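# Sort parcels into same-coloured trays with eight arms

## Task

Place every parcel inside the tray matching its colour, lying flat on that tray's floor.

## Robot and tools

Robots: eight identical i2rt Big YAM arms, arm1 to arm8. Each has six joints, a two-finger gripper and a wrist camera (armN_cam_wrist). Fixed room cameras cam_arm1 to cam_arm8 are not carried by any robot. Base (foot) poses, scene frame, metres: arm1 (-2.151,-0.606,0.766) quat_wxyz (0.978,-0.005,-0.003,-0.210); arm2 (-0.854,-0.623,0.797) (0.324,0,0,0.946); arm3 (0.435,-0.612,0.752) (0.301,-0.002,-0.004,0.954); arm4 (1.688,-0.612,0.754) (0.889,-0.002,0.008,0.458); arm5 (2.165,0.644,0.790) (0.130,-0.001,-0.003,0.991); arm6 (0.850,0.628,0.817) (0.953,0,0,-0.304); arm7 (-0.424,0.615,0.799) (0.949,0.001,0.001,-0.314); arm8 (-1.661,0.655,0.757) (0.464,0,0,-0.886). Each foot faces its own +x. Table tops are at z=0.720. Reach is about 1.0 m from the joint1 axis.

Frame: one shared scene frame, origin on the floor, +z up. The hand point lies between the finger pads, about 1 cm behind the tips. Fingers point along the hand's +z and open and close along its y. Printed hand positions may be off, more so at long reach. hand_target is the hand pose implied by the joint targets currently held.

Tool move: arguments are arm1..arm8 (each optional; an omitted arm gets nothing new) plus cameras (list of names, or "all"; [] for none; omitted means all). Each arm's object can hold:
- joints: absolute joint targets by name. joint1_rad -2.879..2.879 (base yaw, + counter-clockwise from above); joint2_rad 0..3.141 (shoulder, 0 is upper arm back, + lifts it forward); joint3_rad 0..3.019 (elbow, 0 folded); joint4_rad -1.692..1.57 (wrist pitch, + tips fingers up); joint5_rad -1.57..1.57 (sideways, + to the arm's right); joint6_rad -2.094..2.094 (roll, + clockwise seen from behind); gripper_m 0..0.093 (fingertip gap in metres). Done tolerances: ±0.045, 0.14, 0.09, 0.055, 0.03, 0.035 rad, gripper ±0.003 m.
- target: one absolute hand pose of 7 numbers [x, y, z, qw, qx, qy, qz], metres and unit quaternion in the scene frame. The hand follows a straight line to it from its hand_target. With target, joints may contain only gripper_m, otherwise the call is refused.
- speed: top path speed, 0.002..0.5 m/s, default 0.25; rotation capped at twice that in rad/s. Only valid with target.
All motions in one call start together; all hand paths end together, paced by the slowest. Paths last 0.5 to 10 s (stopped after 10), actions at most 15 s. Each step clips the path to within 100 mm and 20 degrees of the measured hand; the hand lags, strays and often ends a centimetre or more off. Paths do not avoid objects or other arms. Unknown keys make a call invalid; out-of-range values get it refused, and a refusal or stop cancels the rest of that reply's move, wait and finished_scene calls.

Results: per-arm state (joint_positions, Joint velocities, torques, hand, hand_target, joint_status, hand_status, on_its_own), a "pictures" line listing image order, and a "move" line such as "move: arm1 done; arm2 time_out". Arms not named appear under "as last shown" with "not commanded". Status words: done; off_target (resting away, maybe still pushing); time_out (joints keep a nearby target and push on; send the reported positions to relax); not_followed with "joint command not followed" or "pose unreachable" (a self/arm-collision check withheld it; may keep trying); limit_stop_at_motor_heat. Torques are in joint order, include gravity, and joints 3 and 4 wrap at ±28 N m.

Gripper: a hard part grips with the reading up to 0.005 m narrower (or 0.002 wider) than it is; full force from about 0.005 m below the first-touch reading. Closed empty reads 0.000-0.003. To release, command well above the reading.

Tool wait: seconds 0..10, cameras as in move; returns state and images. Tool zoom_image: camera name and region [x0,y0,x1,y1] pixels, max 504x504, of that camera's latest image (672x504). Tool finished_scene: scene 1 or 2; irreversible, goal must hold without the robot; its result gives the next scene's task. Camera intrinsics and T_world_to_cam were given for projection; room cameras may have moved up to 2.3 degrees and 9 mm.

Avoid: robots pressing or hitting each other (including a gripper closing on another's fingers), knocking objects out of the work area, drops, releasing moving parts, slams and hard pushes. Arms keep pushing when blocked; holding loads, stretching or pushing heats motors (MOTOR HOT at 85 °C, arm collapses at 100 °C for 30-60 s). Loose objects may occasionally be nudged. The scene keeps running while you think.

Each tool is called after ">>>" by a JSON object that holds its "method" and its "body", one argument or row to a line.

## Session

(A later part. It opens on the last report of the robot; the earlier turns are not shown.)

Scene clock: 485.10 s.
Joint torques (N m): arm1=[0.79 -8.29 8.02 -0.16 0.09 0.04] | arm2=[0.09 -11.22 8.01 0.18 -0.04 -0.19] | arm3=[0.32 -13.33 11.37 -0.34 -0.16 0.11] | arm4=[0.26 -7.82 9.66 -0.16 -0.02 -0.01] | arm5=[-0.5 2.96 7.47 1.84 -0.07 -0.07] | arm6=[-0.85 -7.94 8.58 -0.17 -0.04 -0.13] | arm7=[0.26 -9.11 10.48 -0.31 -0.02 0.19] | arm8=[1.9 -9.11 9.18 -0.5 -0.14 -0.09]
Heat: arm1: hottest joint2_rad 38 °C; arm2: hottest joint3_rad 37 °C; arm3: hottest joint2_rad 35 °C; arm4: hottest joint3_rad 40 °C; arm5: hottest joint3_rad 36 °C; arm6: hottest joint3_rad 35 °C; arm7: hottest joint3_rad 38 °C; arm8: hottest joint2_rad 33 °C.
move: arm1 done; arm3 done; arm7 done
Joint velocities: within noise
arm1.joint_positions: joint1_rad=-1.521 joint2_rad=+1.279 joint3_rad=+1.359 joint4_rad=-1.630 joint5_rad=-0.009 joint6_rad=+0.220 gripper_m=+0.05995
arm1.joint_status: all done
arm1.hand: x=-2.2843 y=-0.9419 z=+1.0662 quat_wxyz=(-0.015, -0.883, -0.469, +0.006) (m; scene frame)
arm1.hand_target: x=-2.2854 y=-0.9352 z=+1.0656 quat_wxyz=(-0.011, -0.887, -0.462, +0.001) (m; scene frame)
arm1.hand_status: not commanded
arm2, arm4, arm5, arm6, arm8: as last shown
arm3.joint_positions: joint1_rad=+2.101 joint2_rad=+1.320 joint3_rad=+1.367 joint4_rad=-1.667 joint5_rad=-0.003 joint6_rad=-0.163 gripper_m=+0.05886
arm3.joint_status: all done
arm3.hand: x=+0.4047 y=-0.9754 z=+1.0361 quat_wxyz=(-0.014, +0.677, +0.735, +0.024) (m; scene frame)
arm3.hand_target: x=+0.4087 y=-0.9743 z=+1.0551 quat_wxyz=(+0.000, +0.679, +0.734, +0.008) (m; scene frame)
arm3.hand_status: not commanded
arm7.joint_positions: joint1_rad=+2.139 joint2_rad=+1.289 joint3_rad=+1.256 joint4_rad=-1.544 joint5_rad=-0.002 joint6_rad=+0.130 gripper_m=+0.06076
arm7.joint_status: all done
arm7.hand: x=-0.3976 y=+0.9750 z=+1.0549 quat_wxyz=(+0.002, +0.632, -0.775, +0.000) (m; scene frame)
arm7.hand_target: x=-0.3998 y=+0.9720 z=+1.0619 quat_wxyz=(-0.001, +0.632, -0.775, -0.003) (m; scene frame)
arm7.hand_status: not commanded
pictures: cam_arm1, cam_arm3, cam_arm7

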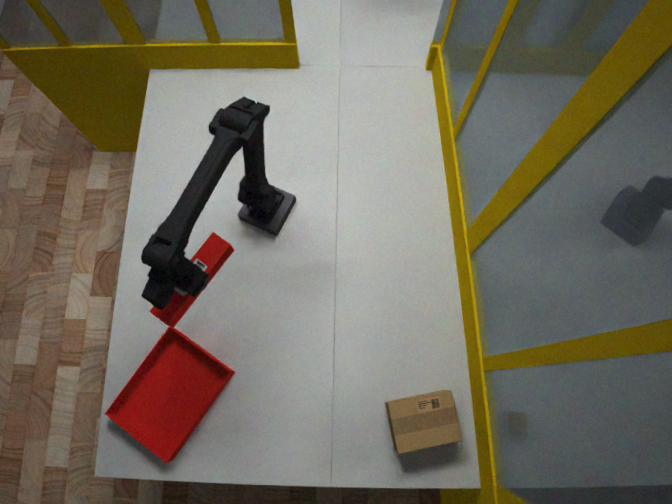

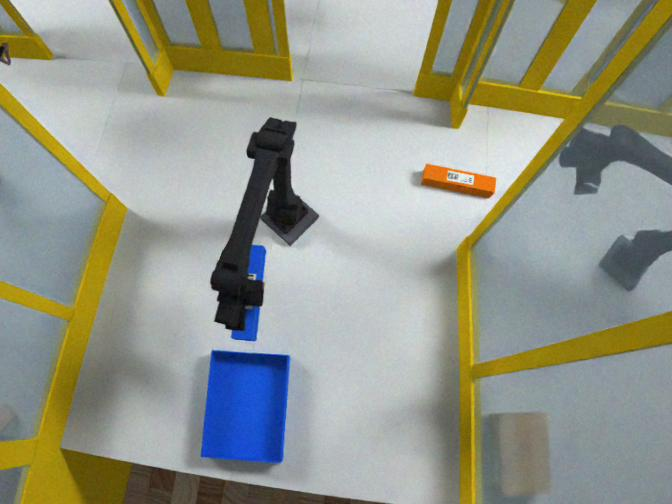

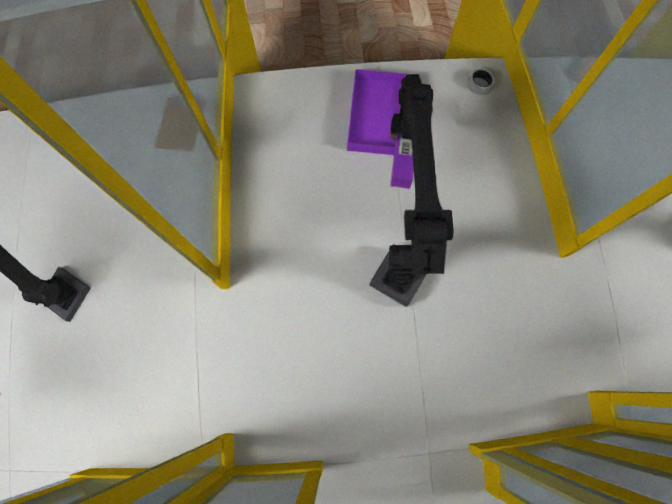

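>>> {"method": "move", "body": {
  "arm1": {"target":[-2.407,-1.2425,0.87,0,0.8866,0.4626,0],"speed":0.2},
  "arm3": {"target":[0.387,-1.292,0.87,0,0.6788,0.7343,0],"speed":0.2},
  "arm7": {"target":[-0.378,1.300,0.87,0,0.632,-0.775,0],"speed":0.2},
  "cameras": ["cam_arm1","cam_arm3","cam_arm7","arm1_cam_wrist","arm3_cam_wrist","arm7_cam_wrist"]
}}

Scene clock: 528.03 s.
Joint torques (N m): arm1=[1.38 -19.66 12.49 -0.29 0.23 0.06] | arm2=[0.09 -11.16 8.01 0.17 -0.04 -0.19] | arm3=[0.44 -23.88 14.24 -0.23 0.03 0.13] | arm4=[0.26 -7.88 9.68 -0.16 -0.02 -0.01] | arm5=[-0.62 3.25 7.54 1.8 -0.06 -0.05] | arm6=[-0.79 -7.94 8.61 -0.14 -0.03 -0.14] | arm7=[0.09 -17.67 15.13 -0.32 0.07 0.18] | arm8=[1.96 -9.41 9.14 -0.5 -0.15 -0.1]
Heat: arm1: hottest joint3_rad 35 °C; arm2: hottest joint3_rad 37 °C; arm3: hottest joint3_rad 34 °C; arm4: hottest joint3_rad 41 °C; arm5: hottest joint3_rad 36 °C; arm6: hottest joint3_rad 35 °C; arm7: hottest joint3_rad 42 °C; arm8: hottest joint3_rad 33 °C.
move: arm1 off_target; arm3 off_target; arm7 off_target
Joint velocities: within noise
arm1.joint_positions: joint1_rad=-1.521 joint2_rad=+2.216 joint3_rad=+2.067 joint4_rad=-1.453 joint5_rad=+0.004 joint6_rad=+0.222 gripper_m=+0.05995
arm1.joint_status: not commanded
arm1.hand: x=-2.3989 y=-1.2321 z=+0.8616 quat_wxyz=(+0.006, -0.884, -0.468, -0.010) (m; scene frame)
arm1.hand_target: x=-2.4067 y=-1.2419 z=+0.8701 quat_wxyz=(-0.001, -0.887, -0.463, +0.000) (m; scene frame)
arm1.hand_status: off_target (0.016 m and 1.5 deg from the pose sent, 0.379 m and 2.0 deg at the start)
arm2, arm4, arm5, arm6, arm8: as last shown
arm3.joint_positions: joint1_rad=+2.102 joint2_rad=+2.188 joint3_rad=+2.053 joint4_rad=-1.472 joint5_rad=+0.001 joint6_rad=-0.163 gripper_m=+0.05886
arm3.joint_status: not commanded
arm3.hand: x=+0.3812 y=-1.2761 z=+0.8503 quat_wxyz=(-0.011, +0.677, +0.736, +0.018) (m; scene frame)
arm3.hand_target: x=+0.3873 y=-1.2908 z=+0.8702 quat_wxyz=(+0.001, +0.679, +0.734, +0.000) (m; scene frame)
arm3.hand_status: off_target (0.026 m and 2.5 deg from the pose sent, 0.358 m and 3.2 deg at the start)
arm7.joint_positions: joint1_rad=+2.139 joint2_rad=+2.228 joint3_rad=+1.995 joint4_rad=-1.377 joint5_rad=-0.002 joint6_rad=+0.130 gripper_m=+0.06076
arm7.joint_status: not commanded
arm7.hand: x=-0.3758 y=+1.2817 z=+0.8559 quat_wxyz=(+0.014, +0.632, -0.774, +0.012) (m; scene frame)
arm7.hand_target: x=-0.3781 y=+1.2988 z=+0.8704 quat_wxyz=(+0.000, +0.632, -0.775, -0.001) (m; scene frame)
arm7.hand_status: off_target (0.023 m and 2.1 deg from the pose sent, 0.374 m and 0.3 deg at the start)
pictures: arm1_cam_wrist, arm3_cam_wrist, arm7_cam_wrist, cam_arm1, cam_arm3, cam_arm7
camera_calibration:
arm1_cam_wrist: T_world_to_cam=[[-0.81841, 0.57463, -0.00243092, -1.25218], [0.461616, 0.659958, 0.592762, 1.41446], [0.342223, 0.484, -0.805374, 2.23785], [0, 0, 0, 1]] pos_world=[-2.44358, -1.29707, 0.960827]
arm3_cam_wrist: T_world_to_cam=[[-0.996921, -0.0783941, -0.00169042, 0.280348], [-0.0628496, 0.785982, 0.615046, 0.509812], [-0.0468874, 0.613259, -0.788489, 1.59498], [0, 0, 0, 1]] pos_world=[0.386311, -1.35686, 0.944541]
arm7_cam_wrist: T_world_to_cam=[[0.982746, -0.184338, 0.01514, 0.589443], [-0.156358, -0.784265, 0.6004, 0.438896], [-0.098803, -0.592409, -0.799556, 1.52785], [0, 0, 0, 1]] pos_world=[-0.359692, 1.35798, 0.949166]

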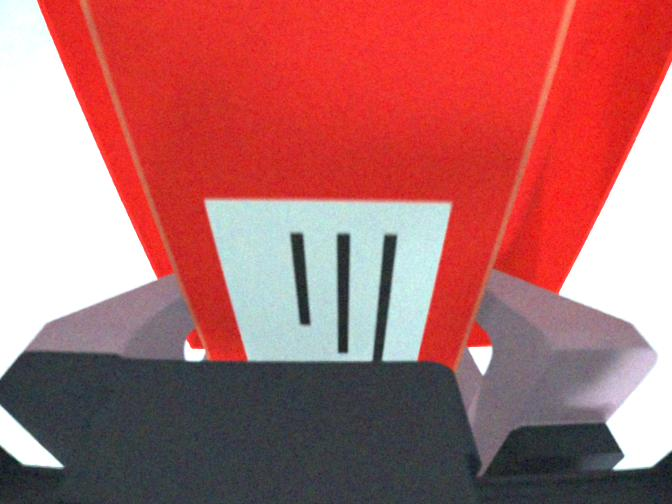

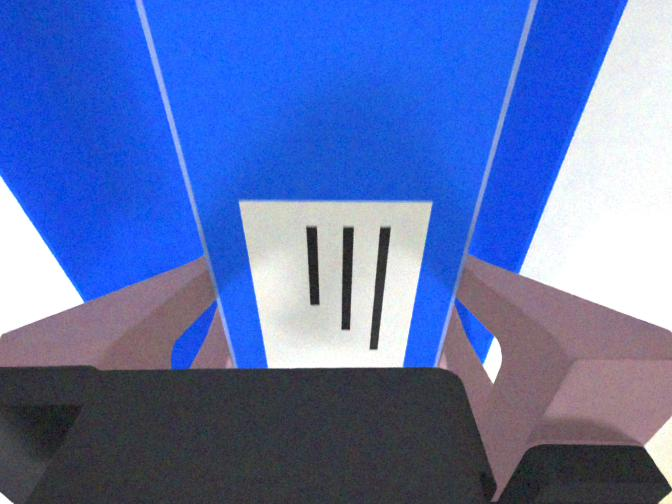

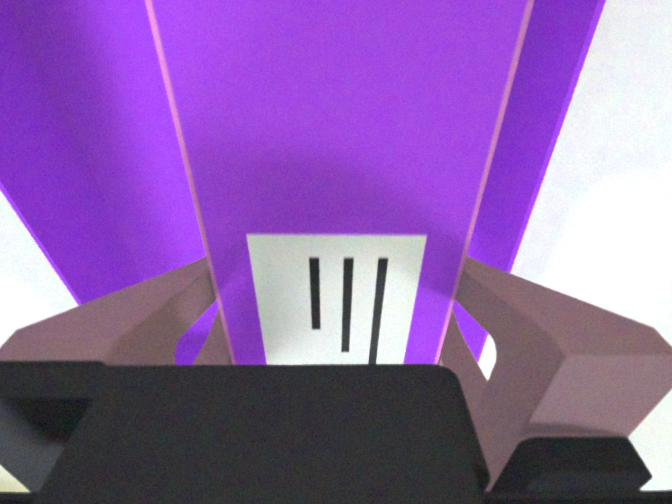

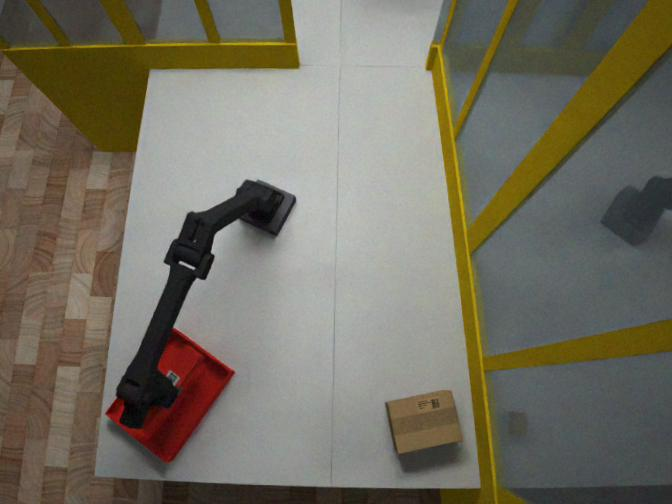

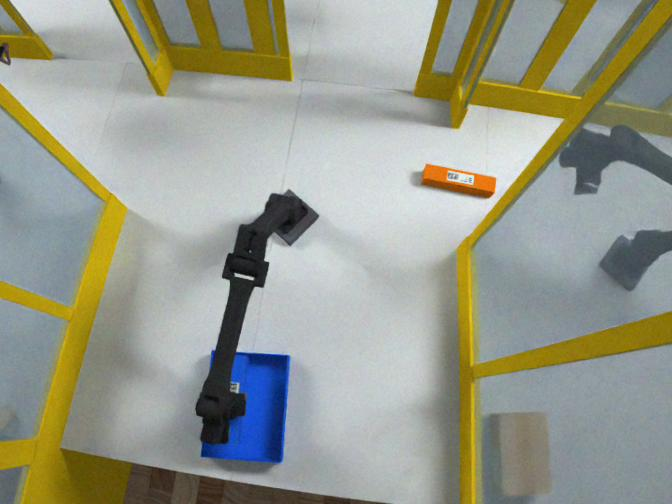

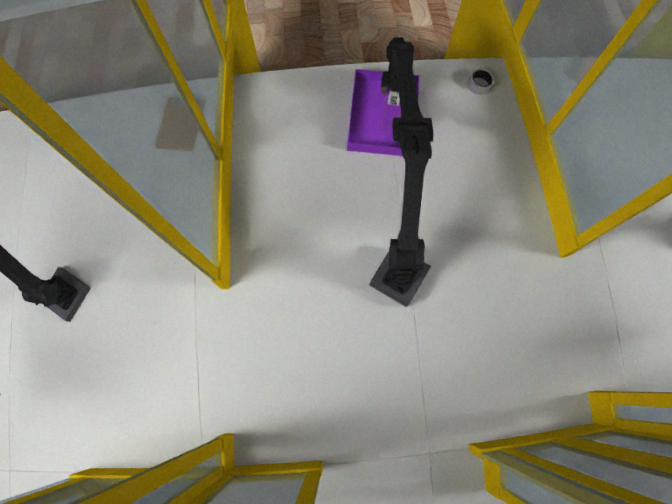

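>>> {"method": "move", "body": {
  "arm1": {"target":[-2.424,-1.240,0.85,0,0.8866,0.4626,0],"speed":0.15},
  "arm3": {"target":[0.407,-1.302,0.86,0,0.6788,0.7343,0],"speed":0.15},
  "arm7": {"target":[-0.404,1.312,0.86,0,0.632,-0.775,0],"speed":0.15},
  "cameras": ["arm1_cam_wrist","arm3_cam_wrist","arm7_cam_wrist"]
}}

>>> {"method": "move", "body": {
  "arm1": {"target":[-2.424,-1.240,0.775,0,0.8866,0.4626,0],"speed":0.12},
  "arm3": {"target":[0.407,-1.302,0.785,0,0.6788,0.7343,0],"speed":0.12},
  "arm7": {"target":[-0.404,1.312,0.785,0,0.632,-0.775,0],"speed":0.12},
  "cameras": ["cam_arm1","cam_arm3","cam_arm7","arm1_cam_wrist","arm3_cam_wrist","arm7_cam_wrist"]
}}

Scene clock: 572.20 s.
Joint torques (N m): arm1=[0.67 -19.66 11.43 0.65 0.2 -0.08] | arm2=[0.09 -11.22 7.99 0.18 -0.04 -0.19] | arm3=[0.38 -23.88 14.28 -0.29 0.02 0.14] | arm4=[0.26 -7.88 9.66 -0.16 -0.02 -0.01] | arm5=[-0.44 3.08 7.42 1.94 -0.09 -0.02] | arm6=[-0.73 -7.94 8.61 -0.16 -0.03 -0.14] | arm7=[-0.26 -17.96 15.27 -0.4 0.05 0.19] | arm8=[1.79 -9.41 9.14 -0.54 -0.12 -0.11]
Heat: arm1: hottest joint3_rad 39 °C; arm2: hottest joint3_rad 37 °C; arm3: hottest joint2_rad 37 °C; arm4: hottest joint3_rad 41 °C; arm5: hottest joint3_rad 36 °C; arm6: hottest joint3_rad 36 °C; arm7: hottest joint3_rad 47 °C; arm8: hottest joint3_rad 33 °C.
move: arm1 off_target; arm3 off_target; arm7 off_target
Joint velocities: within noise
arm1.joint_positions: joint1_rad=-1.542 joint2_rad=+2.236 joint3_rad=+2.067 joint4_rad=-1.442 joint5_rad=+0.005 joint6_rad=+0.214 gripper_m=+0.05995
arm1.joint_status: not commanded
arm1.hand: x=-2.4129 y=-1.2285 z=+0.8483 quat_wxyz=(+0.009, -0.887, -0.462, -0.013) (m; scene frame)
arm1.hand_target: x=-2.4239 y=-1.2393 z=+0.8502 quat_wxyz=(+0.000, -0.887, -0.462, +0.000) (m; scene frame)
arm1.hand_status: off_target (0.016 m and 1.8 deg from the pose sent, 0.029 m and 1.5 deg at the start)
arm2.joint_positions: joint1_rad=-1.413 joint2_rad=+1.343 joint3_rad=+1.335 joint4_rad=-1.544 joint5_rad=+0.000 joint6_rad=-0.492 gripper_m=+0.09292
arm2.joint_status: not commanded
arm2.hand: x=-0.6660 y=-0.2825 z=+1.0636 quat_wxyz=(-0.009, +0.703, -0.711, -0.003) (m; scene frame)
arm2.hand_target: x=-0.6666 y=-0.2850 z=+1.0601 quat_wxyz=(+0.000, +0.707, -0.707, +0.000) (m; scene frame)
arm2.hand_status: not commanded
arm3.joint_positions: joint1_rad=+2.134 joint2_rad=+2.217 joint3_rad=+2.086 joint4_rad=-1.472 joint5_rad=+0.001 joint6_rad=-0.133 gripper_m=+0.05886
arm3.joint_status: not commanded
arm3.hand: x=+0.4021 y=-1.2863 z=+0.8439 quat_wxyz=(-0.011, +0.676, +0.737, +0.016) (m; scene frame)
arm3.hand_target: x=+0.4072 y=-1.3009 z=+0.8603 quat_wxyz=(+0.001, +0.679, +0.734, +0.000) (m; scene frame)
arm3.hand_status: off_target (0.023 m and 2.3 deg from the pose sent, 0.038 m and 2.5 deg at the start)
arm4.joint_positions: joint1_rad=+1.878 joint2_rad=+1.336 joint3_rad=+1.439 joint4_rad=-1.659 joint5_rad=+0.011 joint6_rad=-0.304 gripper_m=+0.09290
arm4.joint_status: not commanded
arm4.hand: x=+1.3270 y=-0.4889 z=+1.0649 quat_wxyz=(-0.002, +1.000, -0.004, -0.011) (m; scene frame)
arm4.hand_target: x=+1.3299 y=-0.4900 z=+1.0601 quat_wxyz=(+0.000, +1.000, +0.000, +0.000) (m; scene frame)
arm4.hand_status: not commanded
arm5: as last shown
arm6.joint_positions: joint1_rad=-1.340 joint2_rad=+1.346 joint3_rad=+1.269 joint4_rad=-1.493 joint5_rad=+0.001 joint6_rad=-0.384 gripper_m=+0.09288
arm6.joint_status: not commanded
arm6.hand: x=+0.7049 y=+0.2724 z=+1.0564 quat_wxyz=(+0.001, -0.708, -0.706, +0.000) (m; scene frame)
arm6.hand_target: x=+0.7050 y=+0.2749 z=+1.0600 quat_wxyz=(+0.000, -0.707, -0.707, +0.000) (m; scene frame)
arm6.hand_status: not commanded
arm7.joint_positions: joint1_rad=+2.182 joint2_rad=+2.267 joint3_rad=+2.041 joint4_rad=-1.383 joint5_rad=-0.002 joint6_rad=+0.166 gripper_m=+0.06076
arm7.joint_status: not commanded
arm7.hand: x=-0.4043 y=+1.2941 z=+0.8473 quat_wxyz=(+0.013, +0.635, -0.772, +0.012) (m; scene frame)
arm7.hand_target: x=-0.4040 y=+1.3109 z=+0.8604 quat_wxyz=(-0.001, +0.632, -0.775, -0.001) (m; scene frame)
arm7.hand_status: off_target (0.022 m and 2.1 deg from the pose sent, 0.042 m and 2.1 deg at the start)
arm8.joint_positions: joint1_rad=+0.412 joint2_rad=+1.332 joint3_rad=+1.428 joint4_rad=-1.650 joint5_rad=+0.001 joint6_rad=-0.187 gripper_m=+0.09292
arm8.joint_status: not commanded
arm8.hand: x=-1.7356 y=+0.2801 z=+1.0630 quat_wxyz=(-0.004, -0.710, -0.705, +0.008) (m; scene frame)
arm8.hand_target: x=-1.7350 y=+0.2830 z=+1.0599 quat_wxyz=(+0.000, -0.707, -0.707, +0.000) (m; scene frame)
arm8.hand_status: not commanded
pictures: arm1_cam_wrist, arm3_cam_wrist, arm7_cam_wrist
camera_calibration:
arm1_cam_wrist: T_world_to_cam=[[-0.810936, 0.585134, 0.000486389, -1.23718], [0.468382, 0.648631, 0.599913, 1.42279], [0.350714, 0.486719, -0.800065, 2.24941], [0, 0, 0, 1]] pos_world=[-2.45859, -1.29378, 0.946724]
arm3_cam_wrist: T_world_to_cam=[[-0.99671, -0.0810478, 0.000203801, 0.295215], [-0.0639569, 0.788069, 0.612255, 0.528583], [-0.0497826, 0.610228, -0.79066, 1.59617], [0, 0, 0, 1]] pos_world=[0.407512, -1.36666, 0.938344]
arm7_cam_wrist: T_world_to_cam=[[0.983912, -0.177907, 0.0163199, 0.610973], [-0.152083, -0.786139, 0.599046, 0.454685], [-0.0937451, -0.591891, -0.800548, 1.52772], [0, 0, 0, 1]] pos_world=[-0.388777, 1.37038, 0.940663]

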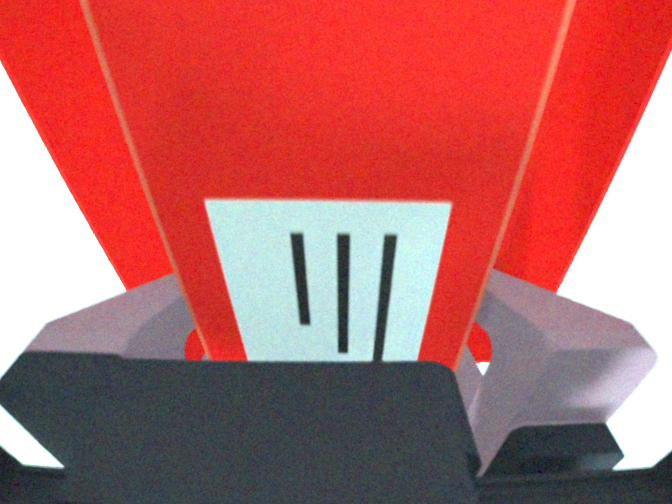

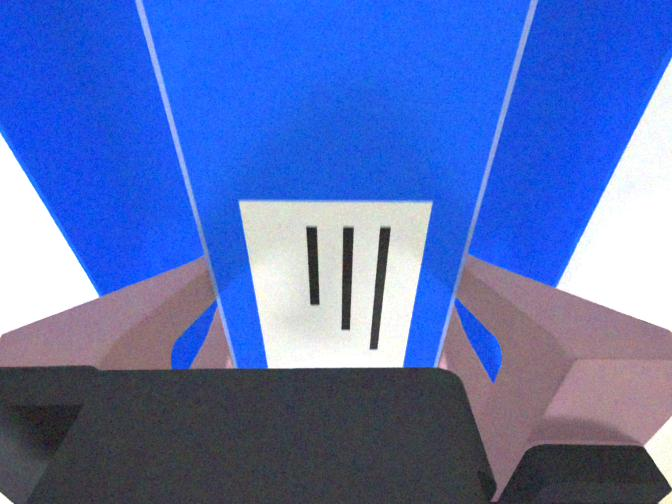

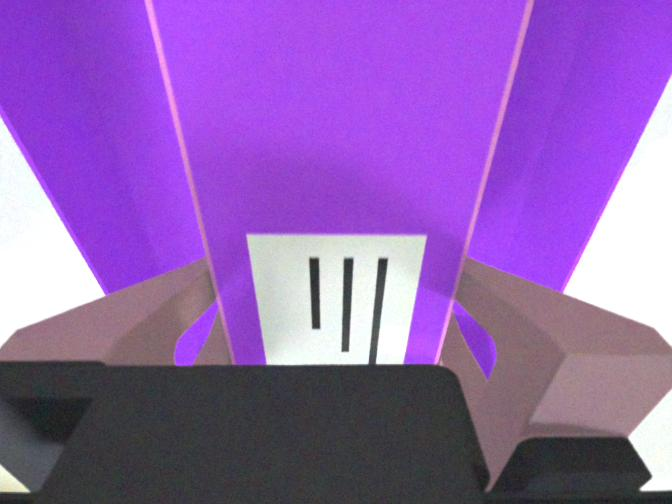

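Scene clock: 573.50 s.
Joint torques (N m): arm1=[0.62 -21.42 8.09 0.73 0.17 -0.03] | arm2=[0.09 -11.22 7.99 0.18 -0.04 -0.19] | arm3=[0.26 -25.11 9.5 0.58 0 0.11] | arm4=[0.26 -7.88 9.66 -0.16 -0.02 -0.01] | arm5=[0.15 2.96 7.36 1.77 -0.09 -0.05] | arm6=[-0.73 -8 8.59 -0.17 -0.03 -0.14] | arm7=[-0.38 -18.84 9.18 0.55 0.06 0.19] | arm8=[1.73 -9.35 9.21 -0.46 -0.14 -0.1]
Heat: arm1: hottest joint3_rad 39 °C; arm2: hottest joint3_rad 37 °C; arm3: hottest joint2_rad 37 °C; arm4: hottest joint3_rad 41 °C; arm5: hottest joint3_rad 36 °C; arm6: hottest joint3_rad 36 °C; arm7: hottest joint3_rad 47 °C; arm8: hottest joint3_rad 33 °C.
move: arm1 off_target; arm3 done; arm7 done
Joint velocities: within noise
arm1.joint_positions: joint1_rad=-1.542 joint2_rad=+2.300 joint3_rad=+2.008 joint4_rad=-1.286 joint5_rad=+0.005 joint6_rad=+0.214 gripper_m=+0.05995
arm1.joint_status: not commanded
arm1.hand: x=-2.4177 y=-1.2412 z=+0.7836 quat_wxyz=(-0.001, -0.887, -0.463, +0.000) (m; scene frame)
arm1.hand_target: x=-2.4240 y=-1.2398 z=+0.7750 quat_wxyz=(+0.000, -0.887, -0.462, +0.000) (m; scene frame)
arm1.hand_status: off_target (0.011 m and 0.1 deg from the pose sent, 0.075 m and 1.8 deg at the start)
arm2, arm4, arm5, arm6, arm8: as last shown
arm3.joint_positions: joint1_rad=+2.134 joint2_rad=+2.276 joint3_rad=+2.022 joint4_rad=-1.334 joint5_rad=+0.002 joint6_rad=-0.133 gripper_m=+0.05886
arm3.joint_status: not commanded
arm3.hand: x=+0.4018 y=-1.2955 z=+0.7804 quat_wxyz=(-0.006, +0.676, +0.737, +0.010) (m; scene frame)
arm3.hand_target: x=+0.4070 y=-1.3018 z=+0.7850 quat_wxyz=(+0.000, +0.679, +0.734, +0.000) (m; scene frame)
arm3.hand_status: done (0.009 m and 1.4 deg from the pose sent, 0.061 m and 2.3 deg at the start)
arm7.joint_positions: joint1_rad=+2.182 joint2_rad=+2.338 joint3_rad=+2.029 joint4_rad=-1.259 joint5_rad=-0.002 joint6_rad=+0.167 gripper_m=+0.06076
arm7.joint_status: not commanded
arm7.hand: x=-0.4038 y=+1.3127 z=+0.7948 quat_wxyz=(-0.001, +0.635, -0.773, -0.003) (m; scene frame)
arm7.hand_target: x=-0.4039 y=+1.3119 z=+0.7850 quat_wxyz=(+0.000, +0.632, -0.775, +0.000) (m; scene frame)
arm7.hand_status: done (0.010 m and 0.5 deg from the pose sent, 0.065 m and 2.1 deg at the start)
pictures: arm1_cam_wrist, arm3_cam_wrist, arm7_cam_wrist, cam_arm1, cam_arm3, cam_arm7
camera_calibration:
arm1_cam_wrist: T_world_to_cam=[[-0.811291, 0.5846, -0.00701711, -1.22929], [0.475426, 0.666673, 0.574036, 1.53181], [0.34026, 0.462375, -0.8188, 2.16473], [0, 0, 0, 1]] pos_world=[-2.46215, -1.30349, 0.884535]
arm3_cam_wrist: T_world_to_cam=[[-0.996718, -0.0809043, 0.00288266, 0.292348], [-0.0629652, 0.797111, 0.600541, 0.595151], [-0.0508841, 0.598388, -0.799589, 1.54368], [0, 0, 0, 1]] pos_world=[0.407411, -1.37447, 0.876054]
arm7_cam_wrist: T_world_to_cam=[[0.983828, -0.17882, 0.0102506, 0.620636], [-0.153059, -0.809615, 0.566654, 0.55692], [-0.0930302, -0.559059, -0.823892, 1.47244], [0, 0, 0, 1]] pos_world=[-0.388376, 1.38506, 0.891192]

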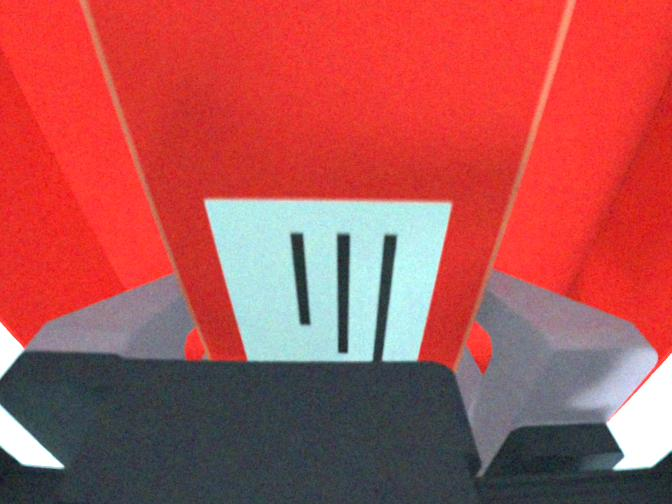

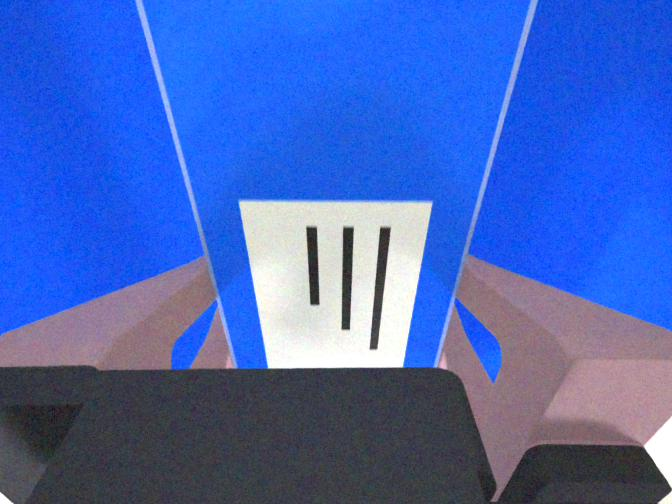

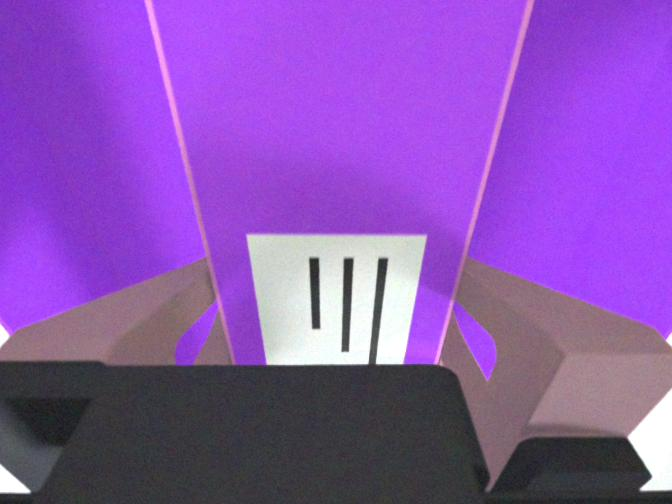

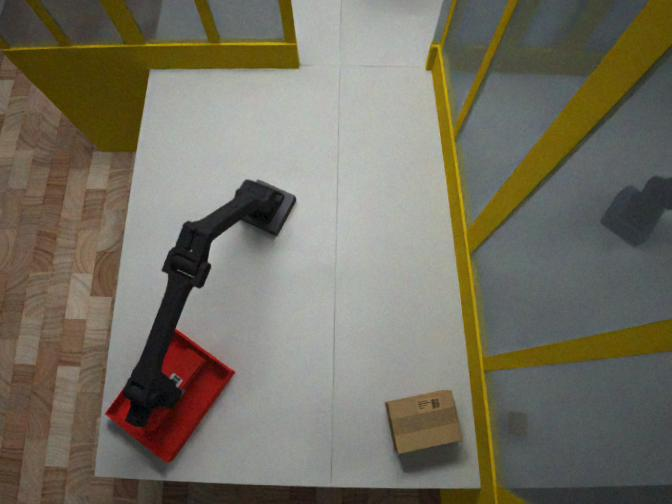

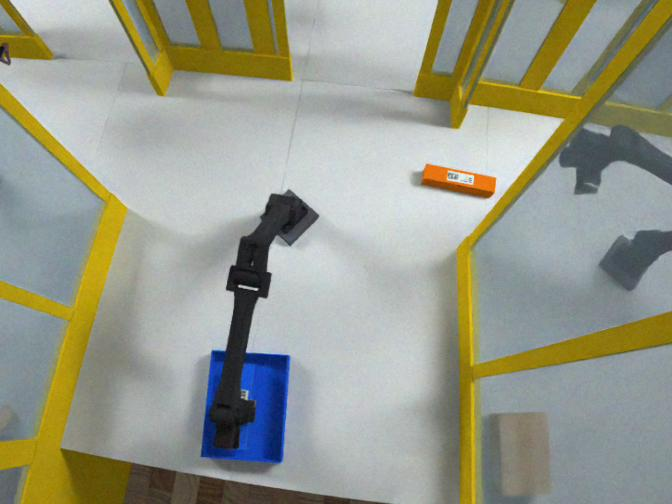

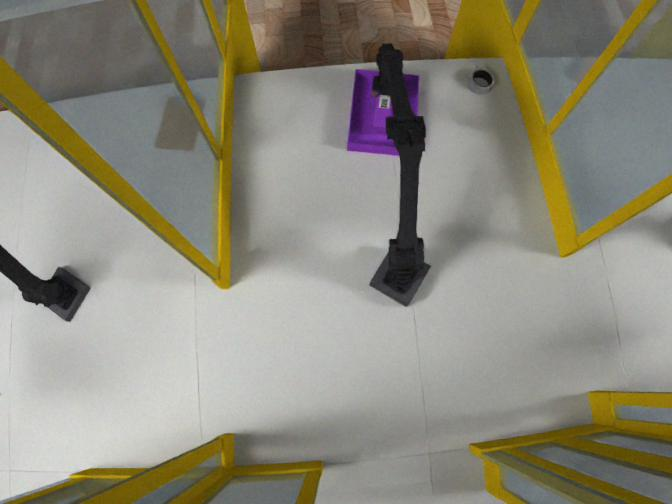

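>>> {"method": "zoom_image", "body": {
  "camera": "cam_arm7",
  "region": [330, 30, 450, 170]
}}

>>> {"method": "zoom_image", "body": {
  "camera": "cam_arm3",
  "region": [180, 330, 320, 480]
}}

>>> {"method": "zoom_image", "body": {
  "camera": "cam_arm1",
  "region": [90, 310, 250, 480]
}}

Scaled by 3.600.

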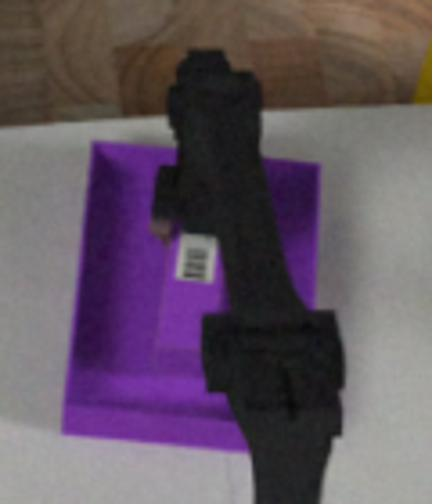

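Scaled by 3.360.

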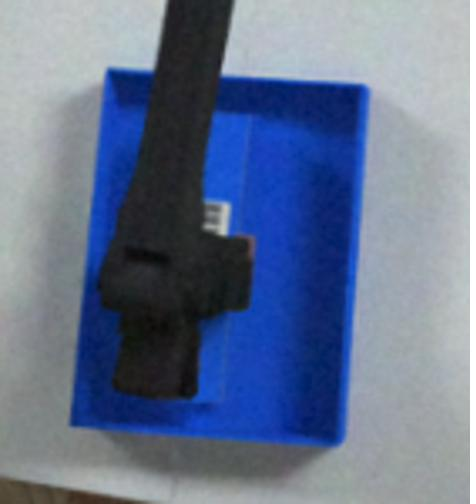

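Scaled by 2.965.

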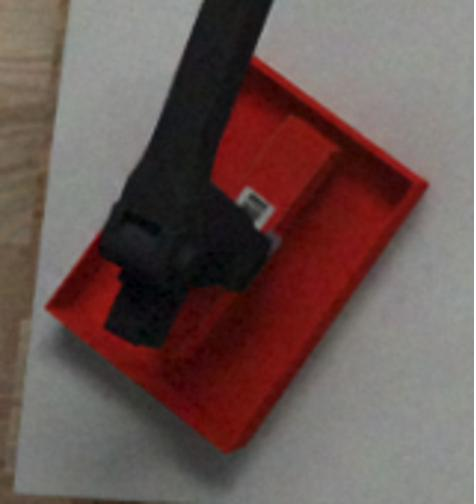

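>>> {"method": "move", "body": {
  "arm1": {"target":[-2.424,-1.240,0.751,0,0.8866,0.4626,0],"speed":0.08},
  "arm3": {"target":[0.407,-1.300,0.766,0,0.6788,0.7343,0],"speed":0.08},
  "arm7": {"target":[-0.404,1.312,0.757,0,0.632,-0.775,0],"speed":0.08},
  "cameras": []
}}

Scene clock: 588.07 s.
Joint torques (N m): arm1=[0.5 -20.42 7.57 0.77 0.18 -0.08] | arm2=[0.09 -11.22 8.01 0.18 -0.04 -0.19] | arm3=[0.09 -24.18 8.96 0.55 0.01 0.11] | arm4=[0.26 -7.88 9.66 -0.16 -0.02 -0.01] | arm5=[-0.09 2.43 7.51 1.8 -0.09 -0.03] | arm6=[-0.85 -7.94 8.61 -0.14 -0.03 -0.14] | arm7=[-0.03 -18.96 8.66 0.7 0.07 0.2] | arm8=[1.9 -9.47 9.17 -0.54 -0.11 -0.09]
Heat: arm1: hottest joint3_rad 39 °C; arm2: hottest joint3_rad 37 °C; arm3: hottest joint2_rad 38 °C; arm4: hottest joint3_rad 41 °C; arm5: hottest joint3_rad 36 °C; arm6: hottest joint3_rad 36 °C; arm7: hottest joint3_rad 46 °C; arm8: hottest joint3_rad 34 °C.
move: arm1 off_target; arm3 done; arm7 off_target
Joint velocities: within noise
arm1.joint_positions: joint1_rad=-1.542 joint2_rad=+2.314 joint3_rad=+1.991 joint4_rad=-1.240 joint5_rad=+0.005 joint6_rad=+0.213 gripper_m=+0.05995
arm1.joint_status: not commanded
arm1.hand: x=-2.4189 y=-1.2443 z=+0.7677 quat_wxyz=(-0.006, -0.886, -0.463, +0.005) (m; scene frame)
arm1.hand_target: x=-2.4239 y=-1.2397 z=+0.7513 quat_wxyz=(+0.000, -0.887, -0.463, +0.000) (m; scene frame)
arm1.hand_status: off_target (0.018 m and 0.9 deg from the pose sent, 0.033 m and 0.1 deg at the start)
arm2, arm4, arm6, arm8: as last shown
arm3.joint_positions: joint1_rad=+2.134 joint2_rad=+2.276 joint3_rad=+1.994 joint4_rad=-1.291 joint5_rad=+0.002 joint6_rad=-0.133 gripper_m=+0.05886
arm3.joint_status: not commanded
arm3.hand: x=+0.4018 y=-1.2965 z=+0.7703 quat_wxyz=(-0.001, +0.676, +0.737, +0.004) (m; scene frame)
arm3.hand_target: x=+0.4070 y=-1.2999 z=+0.7660 quat_wxyz=(+0.000, +0.679, +0.734, +0.000) (m; scene frame)
arm3.hand_status: done (0.008 m and 0.7 deg from the pose sent, 0.016 m and 1.4 deg at the start)
arm5.joint_positions: joint1_rad=+0.632 joint2_rad=+0.625 joint3_rad=+1.427 joint4_rad=-1.371 joint5_rad=+0.119 joint6_rad=-0.097 gripper_m=+0.09397
arm5.joint_status: not commanded
arm5.hand: x=+1.9442 y=+0.5783 z=+1.3387 quat_wxyz=(+0.011, +0.860, +0.177, -0.479) (m; scene frame)
arm5.hand_target: x=+1.9468 y=+0.5776 z=+1.3512 quat_wxyz=(+0.015, +0.852, +0.177, -0.492) (m; scene frame)
arm5.hand_status: not commanded
arm7.joint_positions: joint1_rad=+2.182 joint2_rad=+2.367 joint3_rad=+2.010 joint4_rad=-1.209 joint5_rad=-0.002 joint6_rad=+0.167 gripper_m=+0.06076
arm7.joint_status: not commanded
arm7.hand: x=-0.4037 y=+1.3136 z=+0.7685 quat_wxyz=(-0.001, +0.635, -0.773, -0.004) (m; scene frame)
arm7.hand_target: x=-0.4039 y=+1.3117 z=+0.7570 quat_wxyz=(+0.000, +0.632, -0.775, +0.000) (m; scene frame)
arm7.hand_status: off_target (0.012 m and 0.6 deg from the pose sent, 0.038 m and 0.6 deg at the start)
pictures: none
No camera images: "cameras" was empty.

>>> {"method": "move", "body": {
  "arm1": {"target":[-2.424,-1.240,0.740,0,0.8866,0.4626,0],"speed":0.06},
  "arm3": {"target":[0.407,-1.300,0.756,0,0.6788,0.7343,0],"speed":0.06},
  "arm7": {"target":[-0.404,1.312,0.748,0,0.632,-0.775,0],"speed":0.06},
  "cameras": ["cam_arm1","cam_arm3","cam_arm7"]
}}

Scene clock: 595.27 s.
Joint torques (N m): arm1=[0.79 -20.37 7.5 0.76 0.16 -0.04] | arm2=[0.09 -11.22 8.01 0.18 -0.04 -0.19] | arm3=[0.26 -23.88 8.96 0.57 0.01 0.12] | arm4=[0.26 -7.82 9.66 -0.16 -0.02 -0.01] | arm5=[-0.62 2.84 7.35 1.83 -0.1 -0.05] | arm6=[-0.79 -7.88 8.59 -0.13 -0.04 -0.14] | arm7=[-0.15 -18.37 8.21 0.65 0.07 0.2] | arm8=[1.73 -9.41 9.14 -0.51 -0.13 -0.09]
Heat: arm1: hottest joint3_rad 39 °C; arm2: hottest joint3_rad 37 °C; arm3: hottest joint2_rad 38 °C; arm4: hottest joint3_rad 41 °C; arm5: hottest joint3_rad 36 °C; arm6: hottest joint3_rad 36 °C; arm7: hottest joint3_rad 45 °C; arm8: hottest joint3_rad 34 °C.
move: arm1 off_target; arm3 done; arm7 off_target
Joint velocities: within noise
arm1.joint_positions: joint1_rad=-1.542 joint2_rad=+2.325 joint3_rad=+1.983 joint4_rad=-1.220 joint5_rad=+0.005 joint6_rad=+0.213 gripper_m=+0.05995
arm1.joint_status: not commanded
arm1.hand: x=-2.4190 y=-1.2449 z=+0.7576 quat_wxyz=(-0.006, -0.886, -0.463, +0.006) (m; scene frame)
arm1.hand_target: x=-2.4239 y=-1.2396 z=+0.7402 quat_wxyz=(+0.000, -0.887, -0.462, +0.000) (m; scene frame)
arm1.hand_status: off_target (0.019 m and 1.0 deg from the pose sent, 0.028 m and 0.9 deg at the start)
arm2, arm4, arm5, arm6, arm8: as last shown
arm3.joint_positions: joint1_rad=+2.134 joint2_rad=+2.283 joint3_rad=+1.983 joint4_rad=-1.271 joint5_rad=+0.002 joint6_rad=-0.133 gripper_m=+0.05886
arm3.joint_status: not commanded
arm3.hand: x=+0.4019 y=-1.2967 z=+0.7619 quat_wxyz=(+0.000, +0.676, +0.737, +0.003) (m; scene frame)
arm3.hand_target: x=+0.4070 y=-1.2999 z=+0.7561 quat_wxyz=(+0.000, +0.679, +0.734, +0.000) (m; scene frame)
arm3.hand_status: done (0.008 m and 0.6 deg from the pose sent, 0.016 m and 0.6 deg at the start)
arm7.joint_positions: joint1_rad=+2.182 joint2_rad=+2.372 joint3_rad=+2.010 joint4_rad=-1.195 joint5_rad=-0.002 joint6_rad=+0.167 gripper_m=+0.06076
arm7.joint_status: not commanded
arm7.hand: x=-0.4037 y=+1.3163 z=+0.7654 quat_wxyz=(-0.004, +0.635, -0.773, -0.007) (m; scene frame)
arm7.hand_target: x=-0.4039 y=+1.3116 z=+0.7482 quat_wxyz=(+0.000, +0.632, -0.775, +0.000) (m; scene frame)
arm7.hand_status: off_target (0.018 m and 1.0 deg from the pose sent, 0.021 m and 0.6 deg at the start)
pictures: cam_arm1, cam_arm3, cam_arm7

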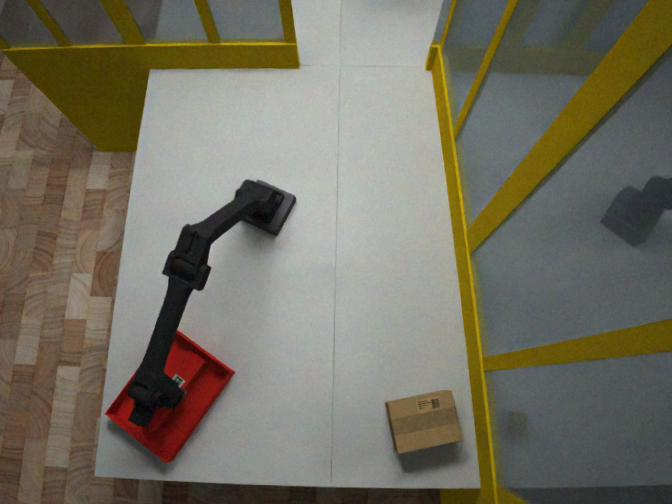

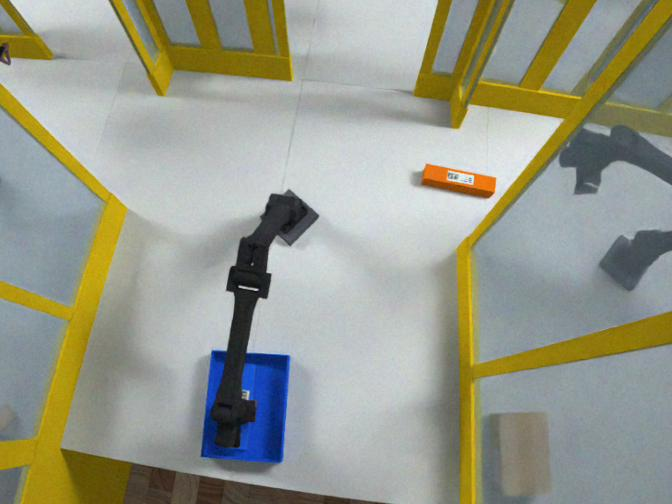

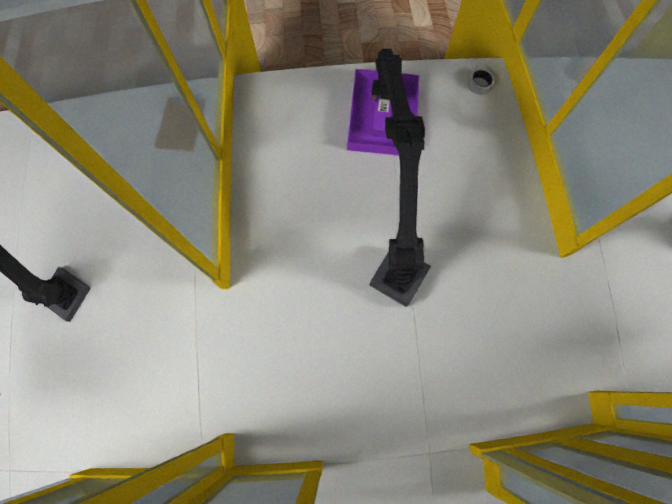

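>>> {"method": "move", "body": {
  "arm1": {"target":[-2.424,-1.240,0.733,0,0.8866,0.4626,0],"speed":0.05},
  "arm3": {"target":[0.407,-1.300,0.748,0,0.6788,0.7343,0],"speed":0.05},
  "arm7": {"target":[-0.404,1.312,0.745,0,0.632,-0.775,0],"speed":0.05},
  "cameras": []
}}

Scene clock: 602.37 s.
Joint torques (N m): arm1=[0.73 -19.9 7.32 0.81 0.16 -0.07] | arm2=[0.09 -11.22 7.99 0.18 -0.04 -0.19] | arm3=[0.21 -23.65 8.75 0.7 -0.01 0.11] | arm4=[0.26 -7.82 9.66 -0.16 -0.02 -0.01] | arm5=[-0.15 3.31 7.41 1.76 -0.09 -0.01] | arm6=[-0.79 -7.94 8.61 -0.14 -0.03 -0.14] | arm7=[-0.21 -17.9 8.21 0.76 0.07 0.19] | arm8=[1.85 -9.41 9.11 -0.53 -0.13 -0.09]
Heat: arm1: hottest joint3_rad 38 °C; arm2: hottest joint3_rad 37 °C; arm3: hottest joint2_rad 37 °C; arm4: hottest joint3_rad 41 °C; arm5: hottest joint3_rad 36 °C; arm6: hottest joint3_rad 36 °C; arm7: hottest joint3_rad 44 °C; arm8: hottest joint3_rad 34 °C.
move: arm1 off_target; arm3 off_target; arm7 off_target
Joint velocities: within noise
arm1.joint_positions: joint1_rad=-1.542 joint2_rad=+2.328 joint3_rad=+1.980 joint4_rad=-1.208 joint5_rad=+0.005 joint6_rad=+0.213 gripper_m=+0.05995
arm1.joint_status: not commanded
arm1.hand: x=-2.4196 y=-1.2464 z=+0.7547 quat_wxyz=(-0.008, -0.886, -0.463, +0.008) (m; scene frame)
arm1.hand_target: x=-2.4237 y=-1.2394 z=+0.7333 quat_wxyz=(+0.000, -0.887, -0.463, +0.000) (m; scene frame)
arm1.hand_status: off_target (0.023 m and 1.4 deg from the pose sent, 0.026 m and 1.0 deg at the start)
arm2, arm4, arm5, arm6, arm8: as last shown
arm3.joint_positions: joint1_rad=+2.134 joint2_rad=+2.285 joint3_rad=+1.978 joint4_rad=-1.259 joint5_rad=+0.002 joint6_rad=-0.133 gripper_m=+0.05886
arm3.joint_status: not commanded
arm3.hand: x=+0.4017 y=-1.2972 z=+0.7580 quat_wxyz=(+0.000, +0.676, +0.737, +0.002) (m; scene frame)
arm3.hand_target: x=+0.4070 y=-1.2997 z=+0.7481 quat_wxyz=(+0.000, +0.679, +0.734, +0.000) (m; scene frame)
arm3.hand_status: off_target (0.012 m and 0.5 deg from the pose sent, 0.015 m and 0.6 deg at the start)
arm7.joint_positions: joint1_rad=+2.182 joint2_rad=+2.372 joint3_rad=+2.008 joint4_rad=-1.192 joint5_rad=-0.002 joint6_rad=+0.167 gripper_m=+0.06076
arm7.joint_status: not commanded
arm7.hand: x=-0.4037 y=+1.3161 z=+0.7646 quat_wxyz=(-0.005, +0.635, -0.773, -0.007) (m; scene frame)
arm7.hand_target: x=-0.4039 y=+1.3116 z=+0.7454 quat_wxyz=(+0.000, +0.632, -0.775, +0.000) (m; scene frame)
arm7.hand_status: off_target (0.020 m and 1.1 deg from the pose sent, 0.021 m and 1.1 deg at the start)
pictures: none
No camera images: "cameras" was empty.


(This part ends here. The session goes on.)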